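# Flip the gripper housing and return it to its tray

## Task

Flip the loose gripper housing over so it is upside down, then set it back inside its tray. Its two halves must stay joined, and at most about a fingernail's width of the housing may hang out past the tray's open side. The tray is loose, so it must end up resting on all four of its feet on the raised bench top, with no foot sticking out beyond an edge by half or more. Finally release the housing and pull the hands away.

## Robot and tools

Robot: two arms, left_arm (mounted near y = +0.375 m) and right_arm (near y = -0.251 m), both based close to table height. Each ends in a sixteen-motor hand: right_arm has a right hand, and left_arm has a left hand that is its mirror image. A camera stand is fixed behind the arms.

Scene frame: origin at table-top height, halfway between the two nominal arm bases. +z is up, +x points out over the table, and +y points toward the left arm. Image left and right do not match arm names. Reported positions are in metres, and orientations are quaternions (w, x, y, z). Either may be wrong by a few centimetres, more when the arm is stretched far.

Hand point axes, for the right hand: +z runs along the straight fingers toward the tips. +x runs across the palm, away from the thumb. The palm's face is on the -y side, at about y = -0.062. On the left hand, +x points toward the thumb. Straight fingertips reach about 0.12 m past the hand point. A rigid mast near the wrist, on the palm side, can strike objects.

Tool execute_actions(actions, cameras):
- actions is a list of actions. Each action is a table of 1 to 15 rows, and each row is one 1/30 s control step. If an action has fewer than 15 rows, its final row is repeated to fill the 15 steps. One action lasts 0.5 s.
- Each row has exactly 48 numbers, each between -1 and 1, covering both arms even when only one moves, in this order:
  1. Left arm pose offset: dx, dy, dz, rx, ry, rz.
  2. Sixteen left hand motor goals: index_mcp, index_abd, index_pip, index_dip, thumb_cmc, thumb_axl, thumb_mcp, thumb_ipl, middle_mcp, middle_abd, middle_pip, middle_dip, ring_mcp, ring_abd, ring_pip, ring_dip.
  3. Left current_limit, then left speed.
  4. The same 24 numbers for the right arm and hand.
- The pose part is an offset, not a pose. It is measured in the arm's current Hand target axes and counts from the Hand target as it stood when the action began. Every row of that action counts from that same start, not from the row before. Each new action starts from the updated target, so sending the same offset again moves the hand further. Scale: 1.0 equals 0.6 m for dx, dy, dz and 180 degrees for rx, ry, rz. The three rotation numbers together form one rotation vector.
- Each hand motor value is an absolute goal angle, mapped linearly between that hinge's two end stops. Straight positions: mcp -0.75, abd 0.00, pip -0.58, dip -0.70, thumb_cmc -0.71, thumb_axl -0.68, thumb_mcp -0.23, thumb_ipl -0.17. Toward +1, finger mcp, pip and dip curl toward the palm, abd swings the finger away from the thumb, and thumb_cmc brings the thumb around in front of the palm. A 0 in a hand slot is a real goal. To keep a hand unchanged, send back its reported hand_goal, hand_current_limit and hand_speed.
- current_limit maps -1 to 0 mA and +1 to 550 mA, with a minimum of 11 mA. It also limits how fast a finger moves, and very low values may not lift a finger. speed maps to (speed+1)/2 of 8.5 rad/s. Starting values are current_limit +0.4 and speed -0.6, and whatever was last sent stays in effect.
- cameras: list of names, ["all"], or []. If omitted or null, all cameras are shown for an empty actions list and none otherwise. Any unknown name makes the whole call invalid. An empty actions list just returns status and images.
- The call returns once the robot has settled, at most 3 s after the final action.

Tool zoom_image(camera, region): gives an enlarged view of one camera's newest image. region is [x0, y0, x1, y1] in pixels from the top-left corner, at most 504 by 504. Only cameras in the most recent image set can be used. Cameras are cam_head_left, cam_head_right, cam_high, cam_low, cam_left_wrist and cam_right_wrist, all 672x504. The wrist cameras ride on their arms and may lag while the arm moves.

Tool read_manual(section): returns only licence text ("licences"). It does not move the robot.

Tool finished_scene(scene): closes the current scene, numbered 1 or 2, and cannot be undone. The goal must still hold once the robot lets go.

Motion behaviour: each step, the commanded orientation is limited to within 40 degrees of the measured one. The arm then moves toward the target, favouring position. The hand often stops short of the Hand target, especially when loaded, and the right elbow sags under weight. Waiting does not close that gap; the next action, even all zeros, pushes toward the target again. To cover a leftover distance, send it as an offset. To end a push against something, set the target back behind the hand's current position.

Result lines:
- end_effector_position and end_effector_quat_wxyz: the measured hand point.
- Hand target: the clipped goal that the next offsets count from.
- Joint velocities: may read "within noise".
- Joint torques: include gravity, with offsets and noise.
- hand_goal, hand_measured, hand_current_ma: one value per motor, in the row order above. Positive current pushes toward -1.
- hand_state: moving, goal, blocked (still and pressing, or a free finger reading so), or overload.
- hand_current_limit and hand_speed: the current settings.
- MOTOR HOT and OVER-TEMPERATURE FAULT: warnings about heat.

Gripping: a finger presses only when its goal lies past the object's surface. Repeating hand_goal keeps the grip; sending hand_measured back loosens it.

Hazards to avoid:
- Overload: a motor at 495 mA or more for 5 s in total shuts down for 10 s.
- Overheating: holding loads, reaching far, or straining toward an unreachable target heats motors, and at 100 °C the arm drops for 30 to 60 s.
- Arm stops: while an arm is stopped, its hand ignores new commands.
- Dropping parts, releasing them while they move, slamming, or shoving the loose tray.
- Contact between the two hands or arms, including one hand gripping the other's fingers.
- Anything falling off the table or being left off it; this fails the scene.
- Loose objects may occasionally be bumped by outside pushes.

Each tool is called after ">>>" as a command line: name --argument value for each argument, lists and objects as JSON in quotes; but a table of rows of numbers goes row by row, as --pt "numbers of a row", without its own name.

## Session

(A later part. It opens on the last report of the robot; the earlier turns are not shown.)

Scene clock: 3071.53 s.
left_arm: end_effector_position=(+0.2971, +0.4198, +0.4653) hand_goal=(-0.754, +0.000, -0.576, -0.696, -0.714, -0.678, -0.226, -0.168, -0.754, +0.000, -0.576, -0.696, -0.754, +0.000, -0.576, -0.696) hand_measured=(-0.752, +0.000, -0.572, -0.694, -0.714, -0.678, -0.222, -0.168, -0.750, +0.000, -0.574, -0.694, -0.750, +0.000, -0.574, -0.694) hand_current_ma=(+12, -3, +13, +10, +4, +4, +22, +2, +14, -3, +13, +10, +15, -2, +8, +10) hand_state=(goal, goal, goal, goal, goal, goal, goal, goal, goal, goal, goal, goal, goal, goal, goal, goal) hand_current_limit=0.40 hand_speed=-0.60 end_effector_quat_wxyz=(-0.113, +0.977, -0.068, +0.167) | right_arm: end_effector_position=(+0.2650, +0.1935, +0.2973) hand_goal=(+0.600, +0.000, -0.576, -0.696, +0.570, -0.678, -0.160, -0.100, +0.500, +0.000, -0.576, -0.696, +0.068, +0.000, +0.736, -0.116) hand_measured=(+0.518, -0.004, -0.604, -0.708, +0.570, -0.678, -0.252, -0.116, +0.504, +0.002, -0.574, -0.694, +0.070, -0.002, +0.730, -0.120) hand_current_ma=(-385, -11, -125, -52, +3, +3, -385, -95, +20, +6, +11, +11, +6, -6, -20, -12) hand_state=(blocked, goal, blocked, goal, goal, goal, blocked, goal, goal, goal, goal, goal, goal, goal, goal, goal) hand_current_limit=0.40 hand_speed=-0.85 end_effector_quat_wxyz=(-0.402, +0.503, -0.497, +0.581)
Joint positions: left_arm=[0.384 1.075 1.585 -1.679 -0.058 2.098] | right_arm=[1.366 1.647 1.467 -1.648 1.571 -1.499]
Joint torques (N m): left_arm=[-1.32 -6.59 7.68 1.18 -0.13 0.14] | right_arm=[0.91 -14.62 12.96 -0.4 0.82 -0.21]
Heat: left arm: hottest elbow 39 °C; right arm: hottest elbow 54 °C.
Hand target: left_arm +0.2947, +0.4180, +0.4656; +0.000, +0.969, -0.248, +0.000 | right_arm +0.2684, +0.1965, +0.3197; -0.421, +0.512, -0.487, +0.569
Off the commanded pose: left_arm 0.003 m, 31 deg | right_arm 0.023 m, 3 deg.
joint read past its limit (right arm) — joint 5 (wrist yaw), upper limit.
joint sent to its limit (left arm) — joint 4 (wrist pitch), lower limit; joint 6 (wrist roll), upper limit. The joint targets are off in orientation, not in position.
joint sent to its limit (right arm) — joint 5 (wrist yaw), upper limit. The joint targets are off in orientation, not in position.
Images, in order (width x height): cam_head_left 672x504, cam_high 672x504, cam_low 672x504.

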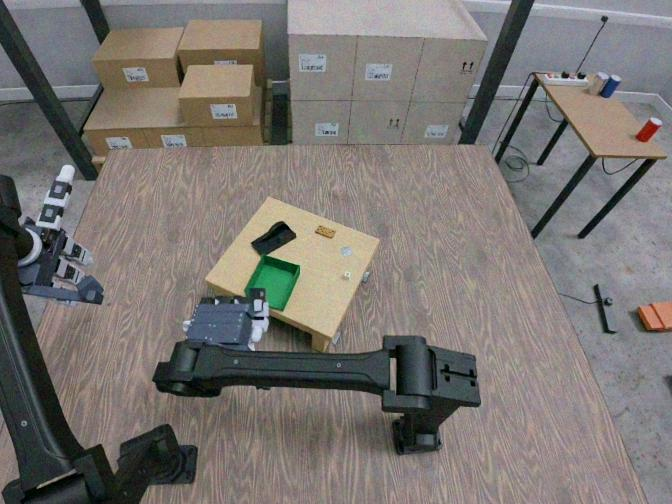

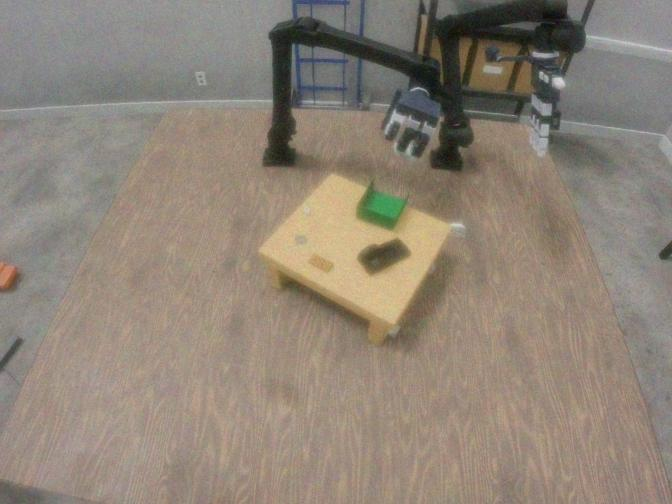

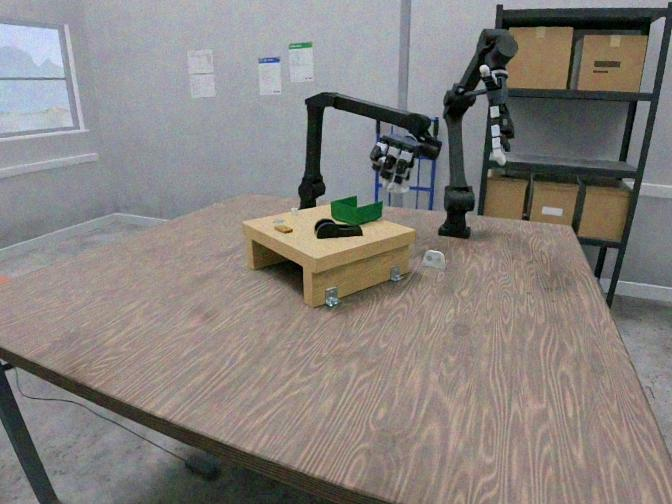

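>>> execute_actions --actions '[[[0,0,0,0,0,0,-0.754,0,-0.576,-0.696,-0.714,-0.678,-0.226,-0.168,-0.754,0,-0.576,-0.696,-0.754,0,-0.576,-0.696,0.4,-0.6,0.0737,-0.0192,0.0388,-0.0048,0.0274,0,0.6,0,-0.576,-0.696,0.57,-0.678,-0.16,-0.1,0.5,0,-0.576,-0.696,0.068,0,0.736,-0.116,0.4,-0.85]],[[0,0,0,0,0,0,-0.754,0,-0.576,-0.696,-0.714,-0.678,-0.226,-0.168,-0.754,0,-0.576,-0.696,-0.754,0,-0.576,-0.696,0.4,-0.6,0.07,-0.0198,0.0447,-0.0048,0.0274,0,0.6,0,-0.576,-0.696,0.57,-0.678,-0.16,-0.1,0.5,0,-0.576,-0.696,0.068,0,0.736,-0.116,0.4,-0.85]],[[0,0,0,0,0,0,-0.754,0,-0.576,-0.696,-0.714,-0.678,-0.226,-0.168,-0.754,0,-0.576,-0.696,-0.754,0,-0.576,-0.696,0.4,-0.6,0.066,-0.0205,0.05,-0.0048,0.0274,0,0.6,0,-0.576,-0.696,0.57,-0.678,-0.16,-0.1,0.5,0,-0.576,-0.696,0.068,0,0.736,-0.116,0.4,-0.85]],[[0,0,0,0,0,0,-0.754,0,-0.576,-0.696,-0.714,-0.678,-0.226,-0.168,-0.754,0,-0.576,-0.696,-0.754,0,-0.576,-0.696,0.4,-0.6,0.0613,-0.0213,0.0553,-0.0048,0.0274,0,0.6,0,-0.576,-0.696,0.57,-0.678,-0.16,-0.1,0.5,0,-0.576,-0.696,0.068,0,0.736,-0.116,0.4,-0.85]],[[0,0,0,0,0,0,-0.754,0,-0.576,-0.696,-0.714,-0.678,-0.226,-0.168,-0.754,0,-0.576,-0.696,-0.754,0,-0.576,-0.696,0.4,-0.6,0.0563,-0.0222,0.06,-0.0048,0.0274,0,0.6,0,-0.576,-0.696,0.57,-0.678,-0.16,-0.1,0.5,0,-0.576,-0.696,0.068,0,0.736,-0.116,0.4,-0.85]]]'

Scene clock: 3113.47 s.
left_arm: end_effector_position=(+0.2971, +0.4198, +0.4653) hand_goal=(-0.754, +0.000, -0.576, -0.696, -0.714, -0.678, -0.226, -0.168, -0.754, +0.000, -0.576, -0.696, -0.754, +0.000, -0.576, -0.696) hand_measured=(-0.752, +0.000, -0.572, -0.694, -0.714, -0.678, -0.222, -0.168, -0.750, +0.000, -0.574, -0.694, -0.750, +0.000, -0.574, -0.694) hand_current_ma=(+12, -3, +13, +10, +4, +4, +22, +2, +14, -3, +13, +10, +15, -2, +8, +10) hand_state=(goal, goal, goal, goal, goal, goal, goal, goal, goal, goal, goal, goal, goal, goal, goal, goal) hand_current_limit=0.40 hand_speed=-0.60 end_effector_quat_wxyz=(-0.113, +0.977, -0.068, +0.167) | right_arm: end_effector_position=(+0.3603, -0.0205, +0.4041) hand_goal=(+0.600, +0.000, -0.576, -0.696, +0.570, -0.678, -0.160, -0.100, +0.500, +0.000, -0.576, -0.696, +0.068, +0.000, +0.736, -0.116) hand_measured=(+0.518, -0.004, -0.606, -0.710, +0.572, -0.678, -0.248, -0.118, +0.502, +0.002, -0.574, -0.694, +0.070, -0.002, +0.730, -0.120) hand_current_ma=(-385, -12, -133, -55, +10, +3, -385, -102, +7, +5, +10, +10, +8, -6, -20, -12) hand_state=(blocked, goal, blocked, goal, goal, goal, blocked, goal, goal, goal, goal, goal, goal, goal, goal, goal) hand_current_limit=0.40 hand_speed=-0.85 end_effector_quat_wxyz=(+0.287, -0.395, +0.588, -0.645)
Joint positions: left_arm=[0.384 1.075 1.585 -1.679 -0.058 2.098] | right_arm=[0.979 1.324 1.402 -1.676 1.568 -1.717]
Joint torques (N m): left_arm=[-1.03 -6.3 7.72 1.2 -0.14 0.13] | right_arm=[1.14 -10.58 10.4 0.34 1.01 -0.26]
Heat: left arm: hottest elbow 39 °C; right arm: hottest elbow 61 °C.
Hand target: left_arm +0.2947, +0.4180, +0.4656; +0.000, +0.969, -0.248, +0.000 | right_arm +0.3584, -0.0237, +0.4146; +0.288, -0.394, +0.586, -0.646
Off the commanded pose: left_arm 0.003 m, 31 deg | right_arm 0.011 m, 0 deg.
joint read past its limit (right arm) — joint 5 (wrist yaw), upper limit.
joint sent to its limit (left arm) — joint 4 (wrist pitch), lower limit; joint 6 (wrist roll), upper limit. The joint targets are off in orientation, not in position.
joint sent to its limit (right arm) — joint 4 (wrist pitch), lower limit; joint 5 (wrist yaw), upper limit. The joint targets still meet the commanded pose.

>>> execute_actions --actions '[[[0,0,0,0,0,0,-0.754,0,-0.576,-0.696,-0.714,-0.678,-0.226,-0.168,-0.754,0,-0.576,-0.696,-0.754,0,-0.576,-0.696,0.4,-0.6,0,0.0998,-0.0762,-0.125,0,0,0.6,0,-0.576,-0.696,0.57,-0.678,-0.16,-0.1,0.5,0,-0.576,-0.696,0.068,0,0.736,-0.116,0.4,-0.85]],[[0,0,0,0,0,0,-0.754,0,-0.576,-0.696,-0.714,-0.678,-0.226,-0.168,-0.754,0,-0.576,-0.696,-0.754,0,-0.576,-0.696,0.4,-0.6,0,0.0998,-0.0762,-0.125,0,0,0.6,0,-0.576,-0.696,0.57,-0.678,-0.16,-0.1,0.5,0,-0.576,-0.696,0.068,0,0.736,-0.116,0.4,-0.85]],[[0,0,0,0,0,0,-0.754,0,-0.576,-0.696,-0.714,-0.678,-0.226,-0.168,-0.754,0,-0.576,-0.696,-0.754,0,-0.576,-0.696,0.4,-0.6,0,0.0998,-0.0762,-0.125,0,0,0.6,0,-0.576,-0.696,0.57,-0.678,-0.16,-0.1,0.5,0,-0.576,-0.696,0.068,0,0.736,-0.116,0.4,-0.85]],[[0,0,0,0,0,0,-0.754,0,-0.576,-0.696,-0.714,-0.678,-0.226,-0.168,-0.754,0,-0.576,-0.696,-0.754,0,-0.576,-0.696,0.4,-0.6,0,0.0998,-0.0762,-0.125,0,0,0.6,0,-0.576,-0.696,0.57,-0.678,-0.16,-0.1,0.5,0,-0.576,-0.696,0.068,0,0.736,-0.116,0.4,-0.85]],[[0,0,0,0,0,0,-0.754,0,-0.576,-0.696,-0.714,-0.678,-0.226,-0.168,-0.754,0,-0.576,-0.696,-0.754,0,-0.576,-0.696,0.4,-0.6,-0.0543,-0.0058,-0.0096,-0.0218,0,0.1231,0.6,0,-0.576,-0.696,0.57,-0.678,-0.16,-0.1,0.5,0,-0.576,-0.696,0.068,0,0.736,-0.116,0.4,-0.85]],[[0,0,0,0,0,0,-0.754,0,-0.576,-0.696,-0.714,-0.678,-0.226,-0.168,-0.754,0,-0.576,-0.696,-0.754,0,-0.576,-0.696,0.4,-0.6,-0.0543,-0.0058,-0.0096,-0.0218,0,0.1231,0.6,0,-0.576,-0.696,0.57,-0.678,-0.16,-0.1,0.5,0,-0.576,-0.696,0.068,0,0.736,-0.116,0.4,-0.85]]]' --cameras '["cam_high", "cam_head_left", "cam_low", "cam_right_wrist"]'

Scene clock: 3140.73 s.
left_arm: end_effector_position=(+0.2971, +0.4198, +0.4653) hand_goal=(-0.754, +0.000, -0.576, -0.696, -0.714, -0.678, -0.226, -0.168, -0.754, +0.000, -0.576, -0.696, -0.754, +0.000, -0.576, -0.696) hand_measured=(-0.752, +0.000, -0.572, -0.694, -0.714, -0.678, -0.222, -0.168, -0.750, +0.000, -0.574, -0.694, -0.750, +0.000, -0.574, -0.694) hand_current_ma=(+12, -3, +13, +10, +4, +4, +22, +2, +14, -3, +13, +10, +15, -2, +8, +10) hand_state=(goal, goal, goal, goal, goal, goal, goal, goal, goal, goal, goal, goal, goal, goal, goal, goal) hand_current_limit=0.40 hand_speed=-0.60 end_effector_quat_wxyz=(-0.113, +0.977, -0.068, +0.167) | right_arm: end_effector_position=(+0.1822, +0.1378, +0.3240) hand_goal=(+0.600, +0.000, -0.576, -0.696, +0.570, -0.678, -0.160, -0.100, +0.500, +0.000, -0.576, -0.696, +0.068, +0.000, +0.736, -0.116) hand_measured=(+0.518, -0.004, -0.616, -0.712, +0.578, -0.678, -0.238, -0.118, +0.488, +0.002, -0.576, -0.694, +0.062, -0.002, +0.730, -0.120) hand_current_ma=(-385, -16, -177, -69, +32, +3, -385, -108, -49, +5, -2, +9, -25, -6, -20, -12) hand_state=(blocked, goal, blocked, goal, goal, goal, blocked, goal, goal, goal, goal, goal, goal, goal, goal, goal) hand_current_limit=0.40 hand_speed=-0.85 end_effector_quat_wxyz=(-0.052, -0.114, +0.992, +0.030)
Joint positions: left_arm=[0.384 1.075 1.585 -1.679 -0.058 2.098] | right_arm=[0.97 1.256 1.341 -1.676 -0.118 -0.801]
Joint torques (N m): left_arm=[-1.2 -6.3 7.69 1.22 -0.13 0.14] | right_arm=[2.02 -7.12 10.69 0.43 -0.75 0.05]
Heat: left arm: hottest elbow 39 °C; right arm: hottest elbow 61 °C.
Hand target: left_arm +0.2947, +0.4180, +0.4656; +0.000, +0.969, -0.248, +0.000 | right_arm +0.1808, +0.1430, +0.3273; -0.086, -0.113, +0.990, -0.009
Off the commanded pose: left_arm 0.003 m, 31 deg | right_arm 0.006 m, 6 deg.
joint sent to its limit (left arm) — joint 4 (wrist pitch), lower limit; joint 6 (wrist roll), upper limit. The joint targets are off in orientation, not in position.
joint sent to its limit (right arm) — joint 4 (wrist pitch), lower limit. The joint targets are off in orientation, not in position.
camera_calibration:
cam_right_wrist: T_world_to_cam=[[0.609054, 0.792737, -0.0249153, -0.178111], [0.625384, -0.460683, 0.629814, -0.298233], [0.487799, -0.399172, -0.776346, 0.340799], [0, 0, 0, 1]] pos_world=[0.128748, 0.139842, 0.447972]
Images, in order (width x height): cam_head_left 672x504, cam_high 672x504, cam_low 672x504, cam_right_wrist 672x504.

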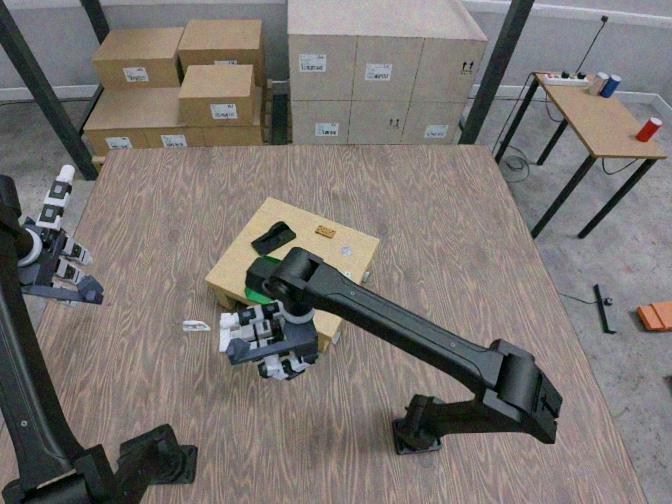

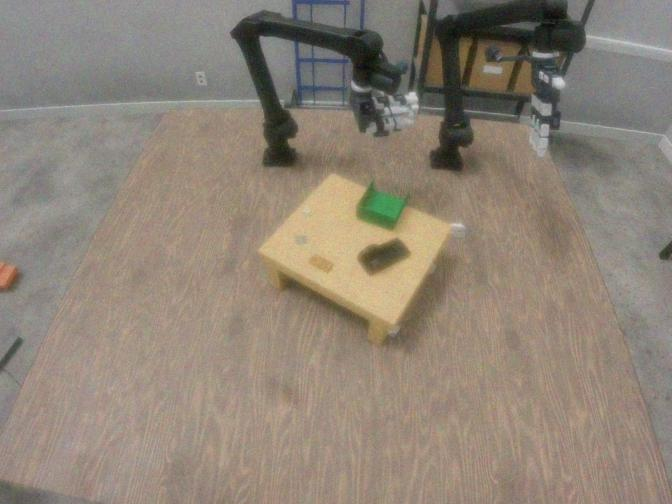

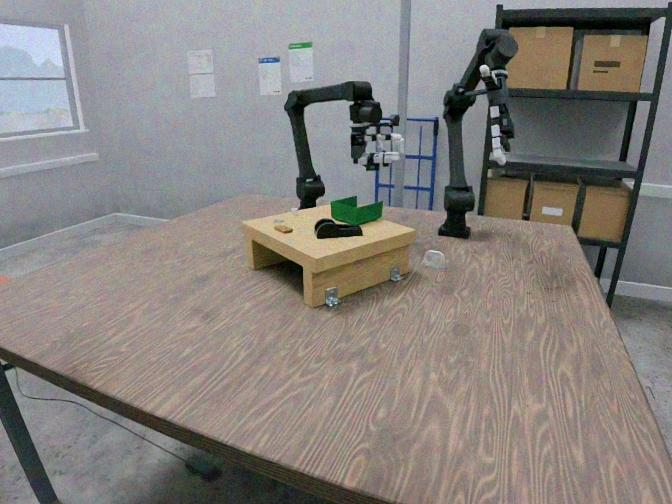

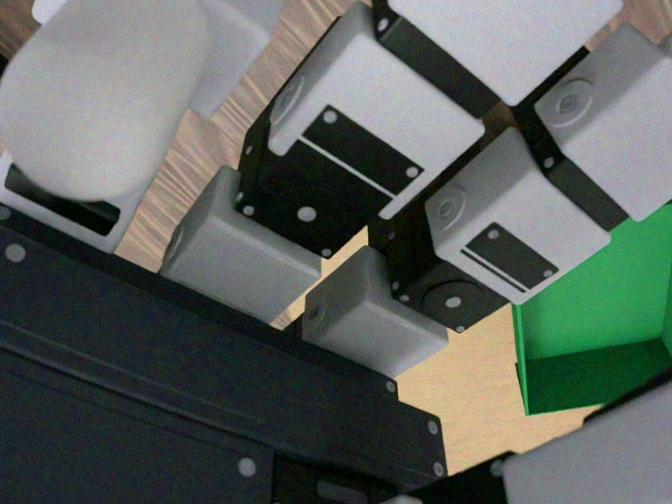

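>>> execute_actions --actions '[[[0,0,0,0,0,0,-0.754,0,-0.576,-0.696,-0.714,-0.678,-0.226,-0.168,-0.754,0,-0.576,-0.696,-0.754,0,-0.576,-0.696,0.4,-0.6,-0.1117,-0.0347,-0.0248,-0.0251,0,0.1422,0.6,0,-0.576,-0.696,0.57,-0.678,-0.16,-0.1,0.5,0,-0.576,-0.696,0.068,0,0.736,-0.116,0.4,-0.85]],[[0,0,0,0,0,0,-0.754,0,-0.576,-0.696,-0.714,-0.678,-0.226,-0.168,-0.754,0,-0.576,-0.696,-0.754,0,-0.576,-0.696,0.4,-0.6,-0.118,-0.0097,-0.0258,-0.0251,0,0.1422,0.6,0,-0.576,-0.696,0.57,-0.678,-0.16,-0.1,0.5,0,-0.576,-0.696,0.068,0,0.736,-0.116,0.4,-0.85]],[[0,0,0,0,0,0,-0.754,0,-0.576,-0.696,-0.714,-0.678,-0.226,-0.168,-0.754,0,-0.576,-0.696,-0.754,0,-0.576,-0.696,0.4,-0.6,-0.1127,0.0155,-0.025,-0.0251,0,0.1422,0.6,0,-0.576,-0.696,0.57,-0.678,-0.16,-0.1,0.5,0,-0.576,-0.696,0.068,0,0.736,-0.116,0.4,-0.85]],[[0,0,0,0,0,0,-0.754,0,-0.576,-0.696,-0.714,-0.678,-0.226,-0.168,-0.754,0,-0.576,-0.696,-0.754,0,-0.576,-0.696,0.4,-0.6,-0.0972,0.0358,-0.0222,-0.0251,0,0.1422,0.6,0,-0.576,-0.696,0.57,-0.678,-0.16,-0.1,0.5,0,-0.576,-0.696,0.068,0,0.736,-0.116,0.4,-0.85]],[[0,0,0,0,0,0,-0.754,0,-0.576,-0.696,-0.714,-0.678,-0.226,-0.168,-0.754,0,-0.576,-0.696,-0.754,0,-0.576,-0.696,0.4,-0.6,-0.0743,0.047,-0.0182,-0.0251,0,0.1422,0.6,0,-0.576,-0.696,0.57,-0.678,-0.16,-0.1,0.5,0,-0.576,-0.696,0.068,0,0.736,-0.116,0.4,-0.85]],[[0,0,0,0,0,0,-0.754,0,-0.576,-0.696,-0.714,-0.678,-0.226,-0.168,-0.754,0,-0.576,-0.696,-0.754,0,-0.576,-0.696,0.4,-0.6,-0.049,0.0472,-0.0137,-0.0251,0,0.1422,0.6,0,-0.576,-0.696,0.57,-0.678,-0.16,-0.1,0.5,0,-0.576,-0.696,0.068,0,0.736,-0.116,0.4,-0.85]]]' --cameras '["cam_high", "cam_head_left"]'

Scene clock: 3198.63 s.
left_arm: end_effector_position=(+0.2971, +0.4198, +0.4653) hand_goal=(-0.754, +0.000, -0.576, -0.696, -0.714, -0.678, -0.226, -0.168, -0.754, +0.000, -0.576, -0.696, -0.754, +0.000, -0.576, -0.696) hand_measured=(-0.752, +0.000, -0.572, -0.694, -0.714, -0.678, -0.222, -0.168, -0.750, +0.000, -0.574, -0.694, -0.750, +0.000, -0.574, -0.694) hand_current_ma=(+12, -3, +13, +10, +4, +4, +22, +2, +14, -3, +13, +10, +15, -2, +8, +10) hand_state=(goal, goal, goal, goal, goal, goal, goal, goal, goal, goal, goal, goal, goal, goal, goal, goal) hand_current_limit=0.40 hand_speed=-0.60 end_effector_quat_wxyz=(-0.113, +0.977, -0.068, +0.167) | right_arm: end_effector_position=(+0.4509, -0.0583, +0.3288) hand_goal=(+0.600, +0.000, -0.576, -0.696, +0.570, -0.678, -0.160, -0.100, +0.500, +0.000, -0.576, -0.696, +0.068, +0.000, +0.736, -0.116) hand_measured=(+0.518, -0.006, -0.616, -0.712, +0.578, -0.678, -0.238, -0.118, +0.488, +0.000, -0.576, -0.694, +0.062, -0.002, +0.732, -0.120) hand_current_ma=(-385, -23, -177, -69, +36, +3, -385, -110, -49, +2, -2, +9, -25, -6, -19, -12) hand_state=(blocked, goal, blocked, goal, goal, goal, blocked, goal, goal, goal, goal, goal, goal, goal, goal, goal) hand_current_limit=0.40 hand_speed=-0.85 end_effector_quat_wxyz=(-0.029, +0.944, +0.322, +0.061)
Joint positions: left_arm=[0.384 1.075 1.585 -1.679 -0.058 2.098] | right_arm=[0.554 1.541 1.66 -1.558 -0.025 1.5]
Joint torques (N m): left_arm=[-1.26 -6.24 7.71 1.11 -0.12 0.14] | right_arm=[0.44 -12.1 14.49 1.06 0.56 0.08]
Heat: left arm: hottest elbow 39 °C; right arm: hottest elbow 65 °C.
Hand target: left_arm +0.2947, +0.4180, +0.4656; +0.000, +0.969, -0.248, +0.000 | right_arm +0.4647, -0.0515, +0.3457; -0.028, +0.945, +0.316, +0.084
Off the commanded pose: left_arm 0.003 m, 31 deg | right_arm 0.023 m, 3 deg.
joint sent to its limit (left arm) — joint 4 (wrist pitch), lower limit; joint 6 (wrist roll), upper limit. The joint targets are off in orientation, not in position.
Images, in order (width x height): cam_head_left 672x504, cam_high 672x504.

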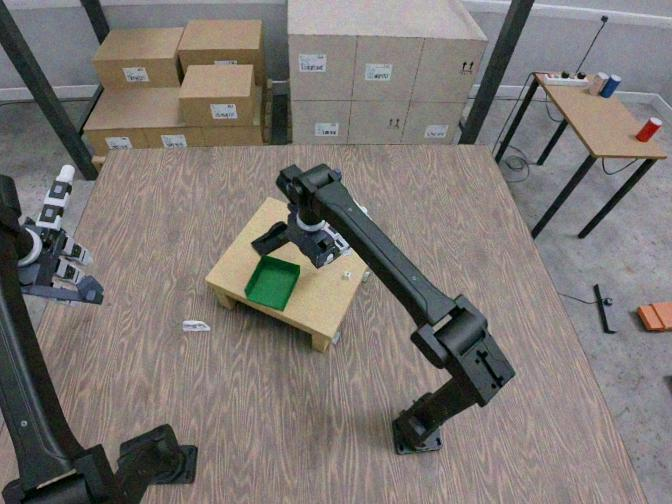

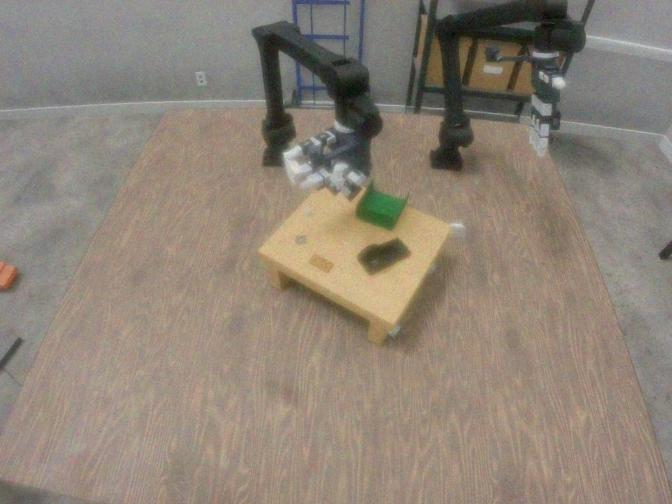

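>>> execute_actions --actions '[[[0,0,0,0,0,0,-0.754,0,-0.576,-0.696,-0.714,-0.678,-0.226,-0.168,-0.754,0,-0.576,-0.696,-0.754,0,-0.576,-0.696,0.4,-0.6,0.0237,-0.1022,0.0787,0.125,0,0,0.6,0,-0.576,-0.696,0.57,-0.678,-0.16,-0.1,0.5,0,-0.576,-0.696,0.068,0,0.736,-0.116,0.4,-0.85]],[[0,0,0,0,0,0,-0.754,0,-0.576,-0.696,-0.714,-0.678,-0.226,-0.168,-0.754,0,-0.576,-0.696,-0.754,0,-0.576,-0.696,0.4,-0.6,0.0237,-0.0858,0.0677,0.125,0,0,0.6,0,-0.576,-0.696,0.57,-0.678,-0.16,-0.1,0.5,0,-0.576,-0.696,0.068,0,0.736,-0.116,0.4,-0.85]],[[0,0,0,0,0,0,-0.754,0,-0.576,-0.696,-0.714,-0.678,-0.226,-0.168,-0.754,0,-0.576,-0.696,-0.754,0,-0.576,-0.696,0.4,-0.6,0.0237,-0.075,0.0513,0.125,0,0,0.6,0,-0.576,-0.696,0.57,-0.678,-0.16,-0.1,0.5,0,-0.576,-0.696,0.068,0,0.736,-0.116,0.4,-0.85]],[[0,0,0,0,0,0,-0.754,0,-0.576,-0.696,-0.714,-0.678,-0.226,-0.168,-0.754,0,-0.576,-0.696,-0.754,0,-0.576,-0.696,0.4,-0.6,0.0237,-0.0712,0.0322,0.125,0,0,0.6,0,-0.576,-0.696,0.57,-0.678,-0.16,-0.1,0.3,0,-0.576,-0.696,0.068,0,0.736,-0.116,0.4,-0.85]]]' --cameras '["cam_high", "cam_head_left", "cam_head_right", "cam_low"]'

>>> zoom_image --camera "cam_high" --region '[320, 130, 440, 250]'

>>> zoom_image --camera "cam_low" --region '[300, 140, 420, 240]'

Scene clock: 3226.87 s.
left_arm: end_effector_position=(+0.2971, +0.4198, +0.4653) hand_goal=(-0.754, +0.000, -0.576, -0.696, -0.714, -0.678, -0.226, -0.168, -0.754, +0.000, -0.576, -0.696, -0.754, +0.000, -0.576, -0.696) hand_measured=(-0.752, +0.000, -0.572, -0.694, -0.714, -0.678, -0.222, -0.168, -0.750, +0.000, -0.574, -0.694, -0.750, +0.000, -0.574, -0.694) hand_current_ma=(+12, -3, +13, +10, +4, +4, +22, +2, +14, -3, +13, +10, +15, -2, +8, +10) hand_state=(goal, goal, goal, goal, goal, goal, goal, goal, goal, goal, goal, goal, goal, goal, goal, goal) hand_current_limit=0.40 hand_speed=-0.60 end_effector_quat_wxyz=(-0.113, +0.977, -0.068, +0.167) | right_arm: end_effector_position=(+0.3785, +0.1514, +0.3292) hand_goal=(+0.600, +0.000, -0.576, -0.696, +0.570, -0.678, -0.160, -0.100, +0.300, +0.000, -0.576, -0.696, +0.068, +0.000, +0.736, -0.116) hand_measured=(+0.518, -0.006, -0.616, -0.712, +0.578, -0.678, -0.238, -0.120, +0.308, +0.000, -0.576, -0.694, +0.068, -0.002, +0.732, -0.120) hand_current_ma=(-385, -23, -178, -70, +36, +3, -385, -121, +39, +2, -3, +9, -1, -6, -19, -12) hand_state=(blocked, goal, blocked, goal, goal, goal, blocked, blocked, goal, goal, goal, goal, goal, goal, goal, goal) hand_current_limit=0.40 hand_speed=-0.85 end_effector_quat_wxyz=(+0.678, -0.682, -0.247, +0.120)
Joint positions: left_arm=[0.384 1.075 1.585 -1.679 -0.058 2.098] | right_arm=[0.486 1.749 1.713 -1.662 -1.517 1.271]
Joint torques (N m): left_arm=[-1.08 -6.48 7.71 1.2 -0.11 0.13] | right_arm=[0.32 -14.62 11.36 -0.14 -1.6 -0.21]
Heat: left arm: hottest elbow 39 °C; right arm: hottest elbow 66 °C.
Hand target: left_arm +0.2947, +0.4180, +0.4656; +0.000, +0.969, -0.248, +0.000 | right_arm +0.3849, +0.1541, +0.3331; +0.688, -0.648, -0.283, +0.164
Off the commanded pose: left_arm 0.003 m, 31 deg | right_arm 0.008 m, 8 deg.
joint sent to its limit (left arm) — joint 4 (wrist pitch), lower limit; joint 6 (wrist roll), upper limit. The joint targets are off in orientation, not in position.
joint sent to its limit (right arm) — joint 4 (wrist pitch), lower limit. The joint targets are off in orientation, not in position.
Images, in order (width x height): cam_head_left 672x504, cam_head_right 672x504, cam_high 672x504, cam_low 672x504.

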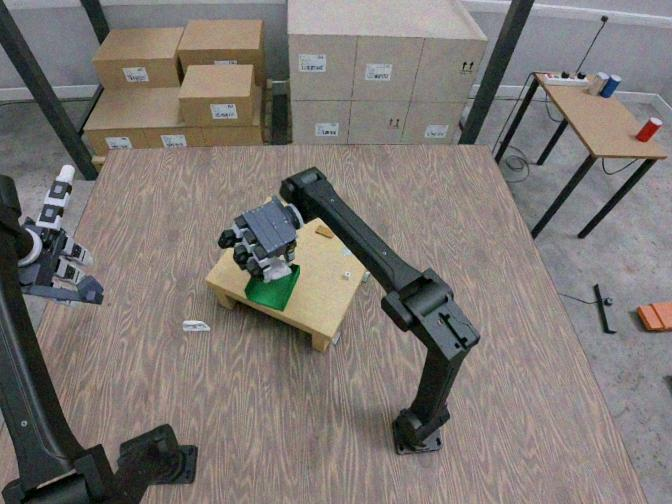

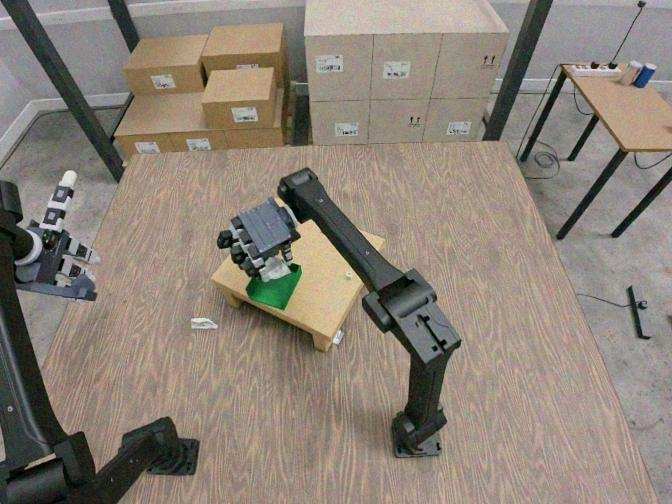

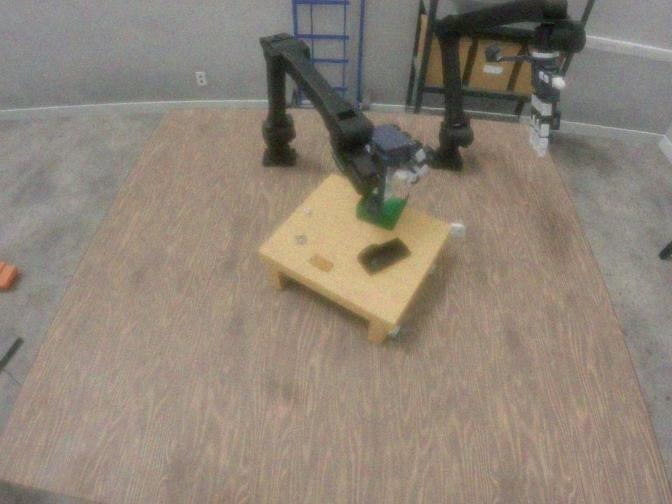

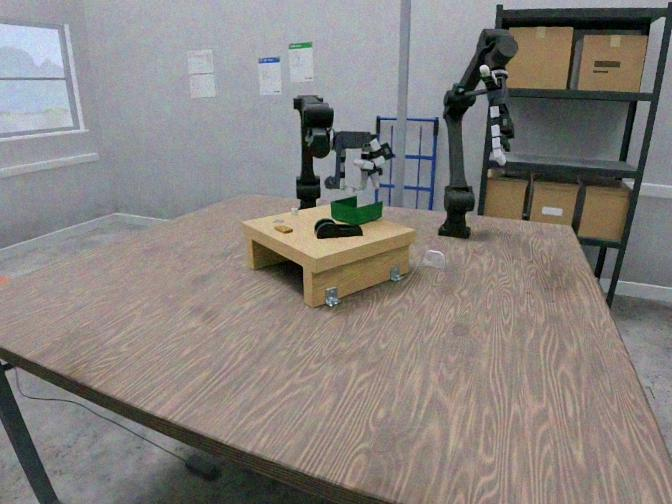

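Scaled by 4.200 from the camera's 672x504 image, which has a finer 960x720 frame.

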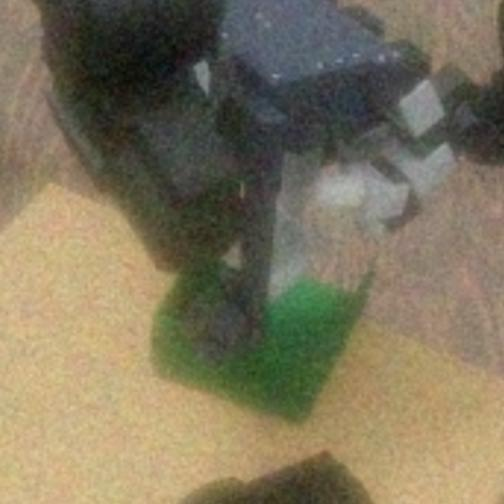

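Scaled by 4.200 from the camera's 672x504 image, which has a finer 960x720 frame.

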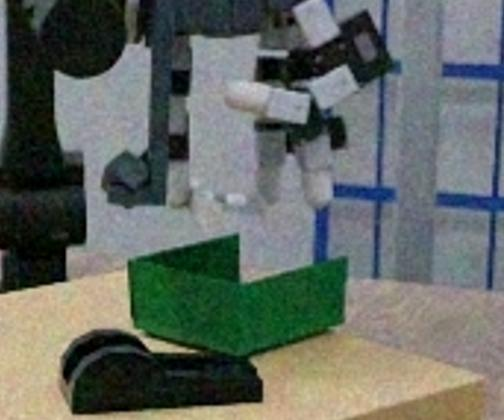

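>>> zoom_image --camera "cam_head_left" --region '[210, 200, 330, 320]'

>>> zoom_image --camera "cam_head_right" --region '[210, 200, 330, 320]'

Scaled by 4.200 from the camera's 672x504 image, which has a finer 960x720 frame.

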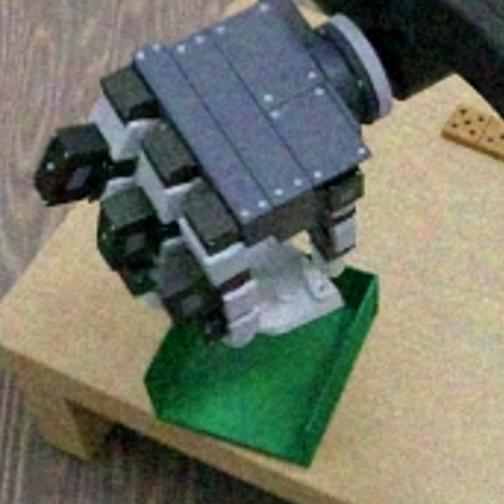

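Scaled by 4.200 from the camera's 672x504 image, which has a finer 960x720 frame.

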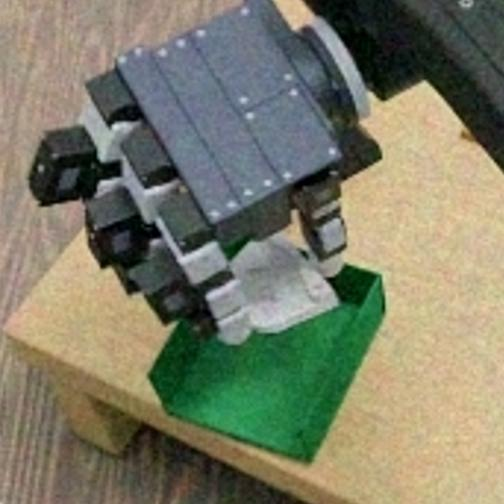

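>>> execute_actions --actions '[[[0,0,0,0,0,0,-0.754,0,-0.576,-0.696,-0.714,-0.678,-0.226,-0.168,-0.754,0,-0.576,-0.696,-0.754,0,-0.576,-0.696,0.4,-0.6,0.0377,0.0067,0.0287,-0.0069,0.0383,0,0.6,0,-0.576,-0.696,0.57,-0.678,-0.16,-0.1,0.2,0,-0.2,-0.3,0.068,0,0.736,-0.116,0.4,-0.85]]]' --cameras '["cam_head_left", "cam_head_right"]'

>>> zoom_image --camera "cam_head_left" --region '[210, 200, 330, 320]'

>>> zoom_image --camera "cam_head_right" --region '[210, 200, 330, 320]'

Scene clock: 3258.07 s.
left_arm: end_effector_position=(+0.2971, +0.4198, +0.4653) hand_goal=(-0.754, +0.000, -0.576, -0.696, -0.714, -0.678, -0.226, -0.168, -0.754, +0.000, -0.576, -0.696, -0.754, +0.000, -0.576, -0.696) hand_measured=(-0.752, +0.000, -0.572, -0.694, -0.714, -0.678, -0.222, -0.168, -0.750, +0.000, -0.574, -0.694, -0.750, +0.000, -0.574, -0.694) hand_current_ma=(+12, -3, +13, +10, +4, +4, +22, +2, +14, -3, +13, +10, +15, -2, +8, +10) hand_state=(goal, goal, goal, goal, goal, goal, goal, goal, goal, goal, goal, goal, goal, goal, goal, goal) hand_current_limit=0.40 hand_speed=-0.60 end_effector_quat_wxyz=(-0.113, +0.977, -0.068, +0.167) | right_arm: end_effector_position=(+0.3835, +0.1702, +0.3160) hand_goal=(+0.600, +0.000, -0.576, -0.696, +0.570, -0.678, -0.160, -0.100, +0.200, +0.000, -0.200, -0.300, +0.068, +0.000, +0.736, -0.116) hand_measured=(+0.518, -0.006, -0.616, -0.712, +0.578, -0.678, -0.238, -0.120, +0.210, +0.000, -0.204, -0.304, +0.068, -0.002, +0.732, -0.120) hand_current_ma=(-385, -23, -178, -70, +35, +3, -385, -121, +46, +2, -13, -13, +0, -6, -19, -12) hand_state=(blocked, goal, blocked, goal, goal, goal, blocked, blocked, goal, goal, goal, goal, goal, goal, goal, goal) hand_current_limit=0.40 hand_speed=-0.85 end_effector_quat_wxyz=(+0.686, -0.674, -0.232, +0.144)
Joint positions: left_arm=[0.384 1.075 1.585 -1.679 -0.058 2.098] | right_arm=[0.505 1.815 1.751 -1.667 -1.554 1.287]
Joint torques (N m): left_arm=[-1.14 -6.42 7.73 1.17 -0.13 0.15] | right_arm=[1.26 -16.97 13.76 1.16 -1.63 0.13]
Heat: left arm: hottest elbow 39 °C; right arm: hottest elbow 70 °C.
Hand target: left_arm +0.2947, +0.4180, +0.4656; +0.000, +0.969, -0.248, +0.000 | right_arm +0.3928, +0.1817, +0.3331; +0.696, -0.664, -0.243, +0.122
Off the commanded pose: left_arm 0.003 m, 31 deg | right_arm 0.023 m, 3 deg.
joint sent to its limit (left arm) — joint 4 (wrist pitch), lower limit; joint 6 (wrist roll), upper limit. The joint targets are off in orientation, not in position.
joint sent to its limit (right arm) — joint 5 (wrist yaw), lower limit. The joint targets still meet the commanded pose.
Images, in order (width x height): cam_head_left 672x504, cam_head_right 672x504.

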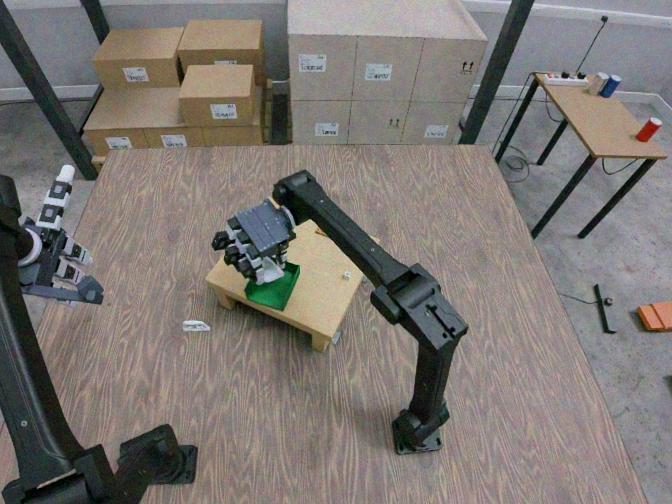

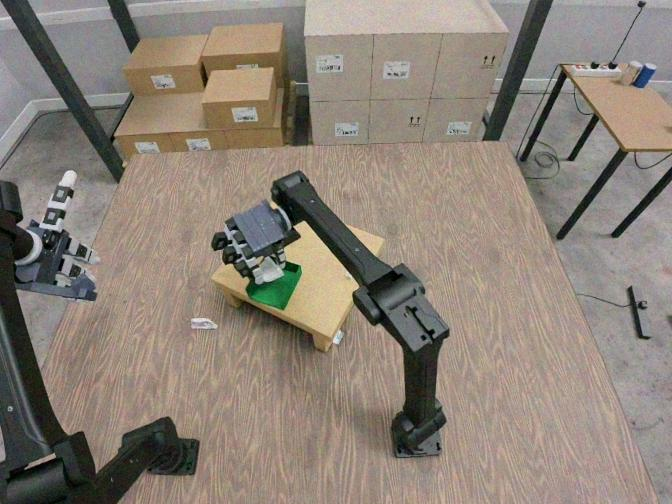

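Scaled by 4.200 from the camera's 672x504 image, which has a finer 960x720 frame.

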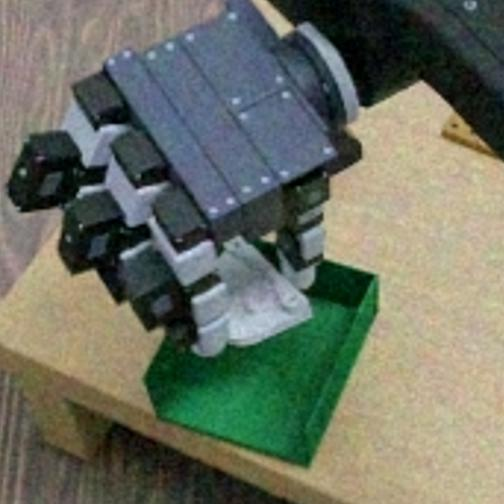

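Scaled by 4.200 from the camera's 672x504 image, which has a finer 960x720 frame.

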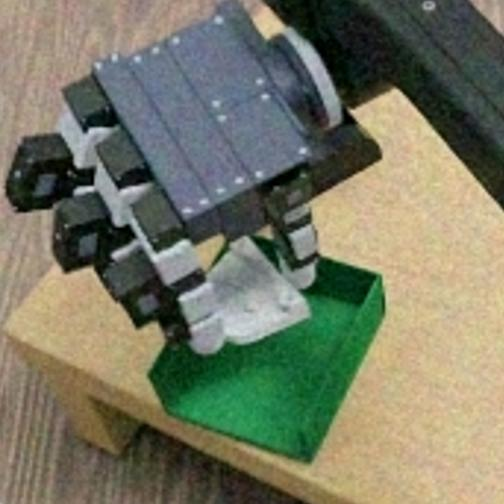

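>>> execute_actions --actions '[[[0,0,0,0,0,0,-0.754,0,-0.576,-0.696,-0.714,-0.678,-0.226,-0.168,-0.754,0,-0.576,-0.696,-0.754,0,-0.576,-0.696,0.4,-0.6,-0.0124,0.0444,-0.0024,0,0,0,0.6,0,-0.576,-0.696,0.57,-0.678,-0.16,-0.1,0.2,0,-0.2,-0.3,0.068,0,0.736,-0.116,0.4,-0.85]],[[0,0,0,0,0,0,-0.754,0,-0.576,-0.696,-0.714,-0.678,-0.226,-0.168,-0.754,0,-0.576,-0.696,-0.754,0,-0.576,-0.696,0.4,-0.6,-0.0124,0.0444,-0.0024,0,0,0,0.6,0,-0.576,-0.696,0.57,-0.678,-0.16,-0.1,0.2,0,-0.2,-0.3,0.068,0,0.736,-0.116,0.4,-0.85]]]' --cameras '["cam_head_left", "cam_head_right"]'

>>> zoom_image --camera "cam_head_left" --region '[210, 200, 330, 320]'

>>> zoom_image --camera "cam_head_right" --region '[210, 200, 330, 320]'

Scene clock: 3274.07 s.
left_arm: end_effector_position=(+0.2971, +0.4198, +0.4653) hand_goal=(-0.754, +0.000, -0.576, -0.696, -0.714, -0.678, -0.226, -0.168, -0.754, +0.000, -0.576, -0.696, -0.754, +0.000, -0.576, -0.696) hand_measured=(-0.752, +0.000, -0.572, -0.694, -0.714, -0.678, -0.222, -0.168, -0.750, +0.000, -0.574, -0.694, -0.750, +0.000, -0.574, -0.694) hand_current_ma=(+12, -3, +13, +10, +4, +4, +22, +2, +14, -3, +13, +10, +15, -2, +8, +10) hand_state=(goal, goal, goal, goal, goal, goal, goal, goal, goal, goal, goal, goal, goal, goal, goal, goal) hand_current_limit=0.40 hand_speed=-0.60 end_effector_quat_wxyz=(-0.113, +0.977, -0.068, +0.167) | right_arm: end_effector_position=(+0.3855, +0.1718, +0.2810) hand_goal=(+0.600, +0.000, -0.576, -0.696, +0.570, -0.678, -0.160, -0.100, +0.200, +0.000, -0.200, -0.300, +0.068, +0.000, +0.736, -0.116) hand_measured=(+0.518, -0.006, -0.616, -0.712, +0.578, -0.678, -0.238, -0.120, +0.210, +0.000, -0.202, -0.302, +0.068, -0.002, +0.732, -0.120) hand_current_ma=(-385, -23, -178, -70, +35, +3, -385, -121, +41, +2, -11, -11, +0, -6, -19, -12) hand_state=(blocked, goal, blocked, goal, goal, goal, blocked, blocked, goal, goal, goal, goal, goal, goal, goal, goal) hand_current_limit=0.40 hand_speed=-0.85 end_effector_quat_wxyz=(+0.689, -0.670, -0.240, +0.135)
Joint positions: left_arm=[0.384 1.075 1.585 -1.679 -0.058 2.098] | right_arm=[0.505 1.827 1.675 -1.585 -1.557 1.254]
Joint torques (N m): left_arm=[-1.38 -6.3 7.69 1.24 -0.11 0.12] | right_arm=[0.56 -16.09 9.01 1.14 -1.49 -0.13]
Heat: left arm: hottest elbow 39 °C; right arm: hottest elbow 71 °C.
Hand target: left_arm +0.2947, +0.4180, +0.4656; +0.000, +0.969, -0.248, +0.000 | right_arm +0.3897, +0.1766, +0.2781; +0.696, -0.664, -0.243, +0.122
Off the commanded pose: left_arm 0.003 m, 31 deg | right_arm 0.007 m, 2 deg.
joint sent to its limit (left arm) — joint 4 (wrist pitch), lower limit; joint 6 (wrist roll), upper limit. The joint targets are off in orientation, not in position.
joint sent to its limit (right arm) — joint 5 (wrist yaw), lower limit. The joint targets still meet the commanded pose.
Images, in order (width x height): cam_head_left 672x504, cam_head_right 672x504.

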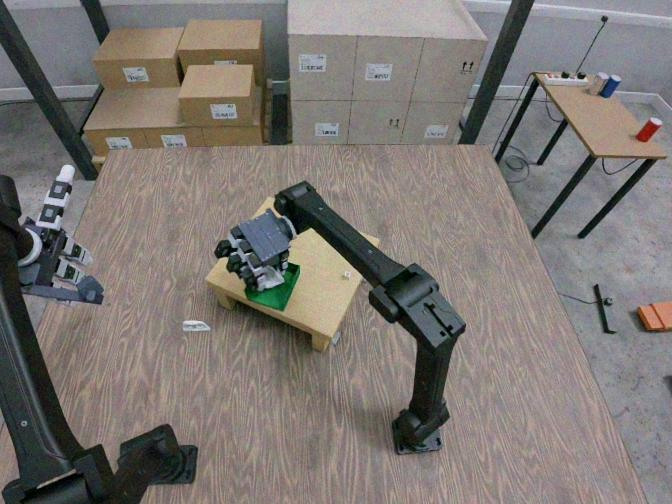

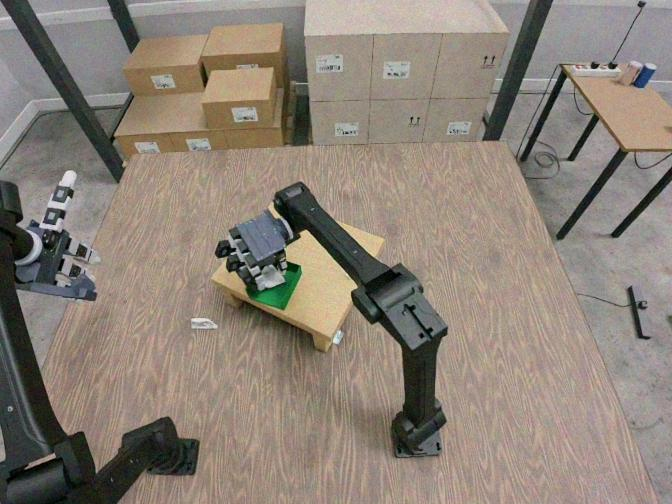

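Scaled by 4.200 from the camera's 672x504 image, which has a finer 960x720 frame.

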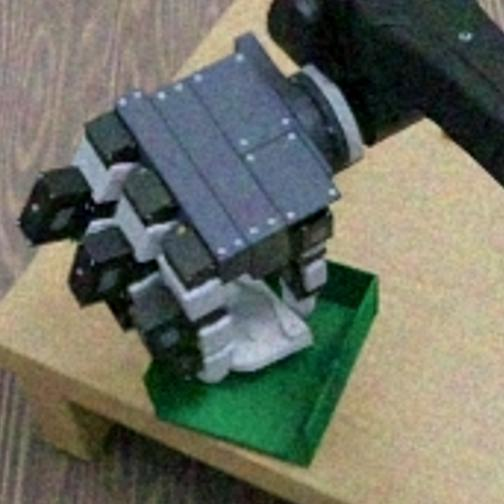

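Scaled by 4.200 from the camera's 672x504 image, which has a finer 960x720 frame.

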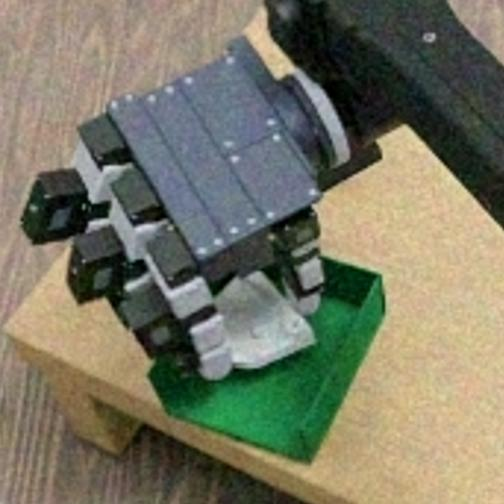

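>>> execute_actions --actions '[[[0,0,0,0,0,0,-0.754,0,-0.576,-0.696,-0.714,-0.678,-0.226,-0.168,-0.754,0,-0.576,-0.696,-0.754,0,-0.576,-0.696,0.4,-0.6,-0.0059,0.0328,0,0,0,0,0.6,0,-0.576,-0.696,0.57,-0.678,-0.16,-0.1,0.2,0,-0.2,-0.3,0.068,0,0.736,-0.116,0.4,-0.85]]]'

Scene clock: 3289.07 s.
left_arm: end_effector_position=(+0.2971, +0.4198, +0.4653) hand_goal=(-0.754, +0.000, -0.576, -0.696, -0.714, -0.678, -0.226, -0.168, -0.754, +0.000, -0.576, -0.696, -0.754, +0.000, -0.576, -0.696) hand_measured=(-0.752, +0.000, -0.572, -0.694, -0.714, -0.678, -0.222, -0.168, -0.750, +0.000, -0.574, -0.694, -0.750, +0.000, -0.574, -0.694) hand_current_ma=(+12, -3, +13, +10, +4, +4, +22, +2, +14, -3, +13, +10, +15, -2, +8, +10) hand_state=(goal, goal, goal, goal, goal, goal, goal, goal, goal, goal, goal, goal, goal, goal, goal, goal) hand_current_limit=0.40 hand_speed=-0.60 end_effector_quat_wxyz=(-0.113, +0.977, -0.068, +0.167) | right_arm: end_effector_position=(+0.3844, +0.1723, +0.2675) hand_goal=(+0.600, +0.000, -0.576, -0.696, +0.570, -0.678, -0.160, -0.100, +0.200, +0.000, -0.200, -0.300, +0.068, +0.000, +0.736, -0.116) hand_measured=(+0.518, -0.006, -0.616, -0.712, +0.578, -0.678, -0.238, -0.120, +0.204, +0.000, -0.196, -0.296, +0.068, -0.002, +0.732, -0.120) hand_current_ma=(-385, -24, -178, -70, +35, +3, -385, -121, +20, +1, +15, +18, +1, -6, -19, -12) hand_state=(blocked, goal, blocked, goal, goal, goal, blocked, blocked, goal, goal, goal, goal, goal, goal, goal, goal) hand_current_limit=0.40 hand_speed=-0.85 end_effector_quat_wxyz=(+0.694, -0.666, -0.240, +0.134)
Joint positions: left_arm=[0.384 1.075 1.585 -1.679 -0.058 2.098] | right_arm=[0.505 1.834 1.642 -1.562 -1.569 1.233]
Joint torques (N m): left_arm=[-1.08 -6.59 7.69 1.17 -0.14 0.13] | right_arm=[1.2 -16.03 8.8 1.17 -1.02 -0.15]
Heat: left arm: hottest elbow 39 °C; right arm: hottest elbow 67 °C.
Hand target: left_arm +0.2947, +0.4180, +0.4656; +0.000, +0.969, -0.248, +0.000 | right_arm +0.3897, +0.1766, +0.2581; +0.696, -0.664, -0.243, +0.122
Off the commanded pose: left_arm 0.003 m, 31 deg | right_arm 0.012 m, 1 deg.
joint read past its limit (right arm) — joint 5 (wrist yaw), lower limit.
joint sent to its limit (left arm) — joint 4 (wrist pitch), lower limit; joint 6 (wrist roll), upper limit. The joint targets are off in orientation, not in position.
joint sent to its limit (right arm) — joint 5 (wrist yaw), lower limit. The joint targets still meet the commanded pose.


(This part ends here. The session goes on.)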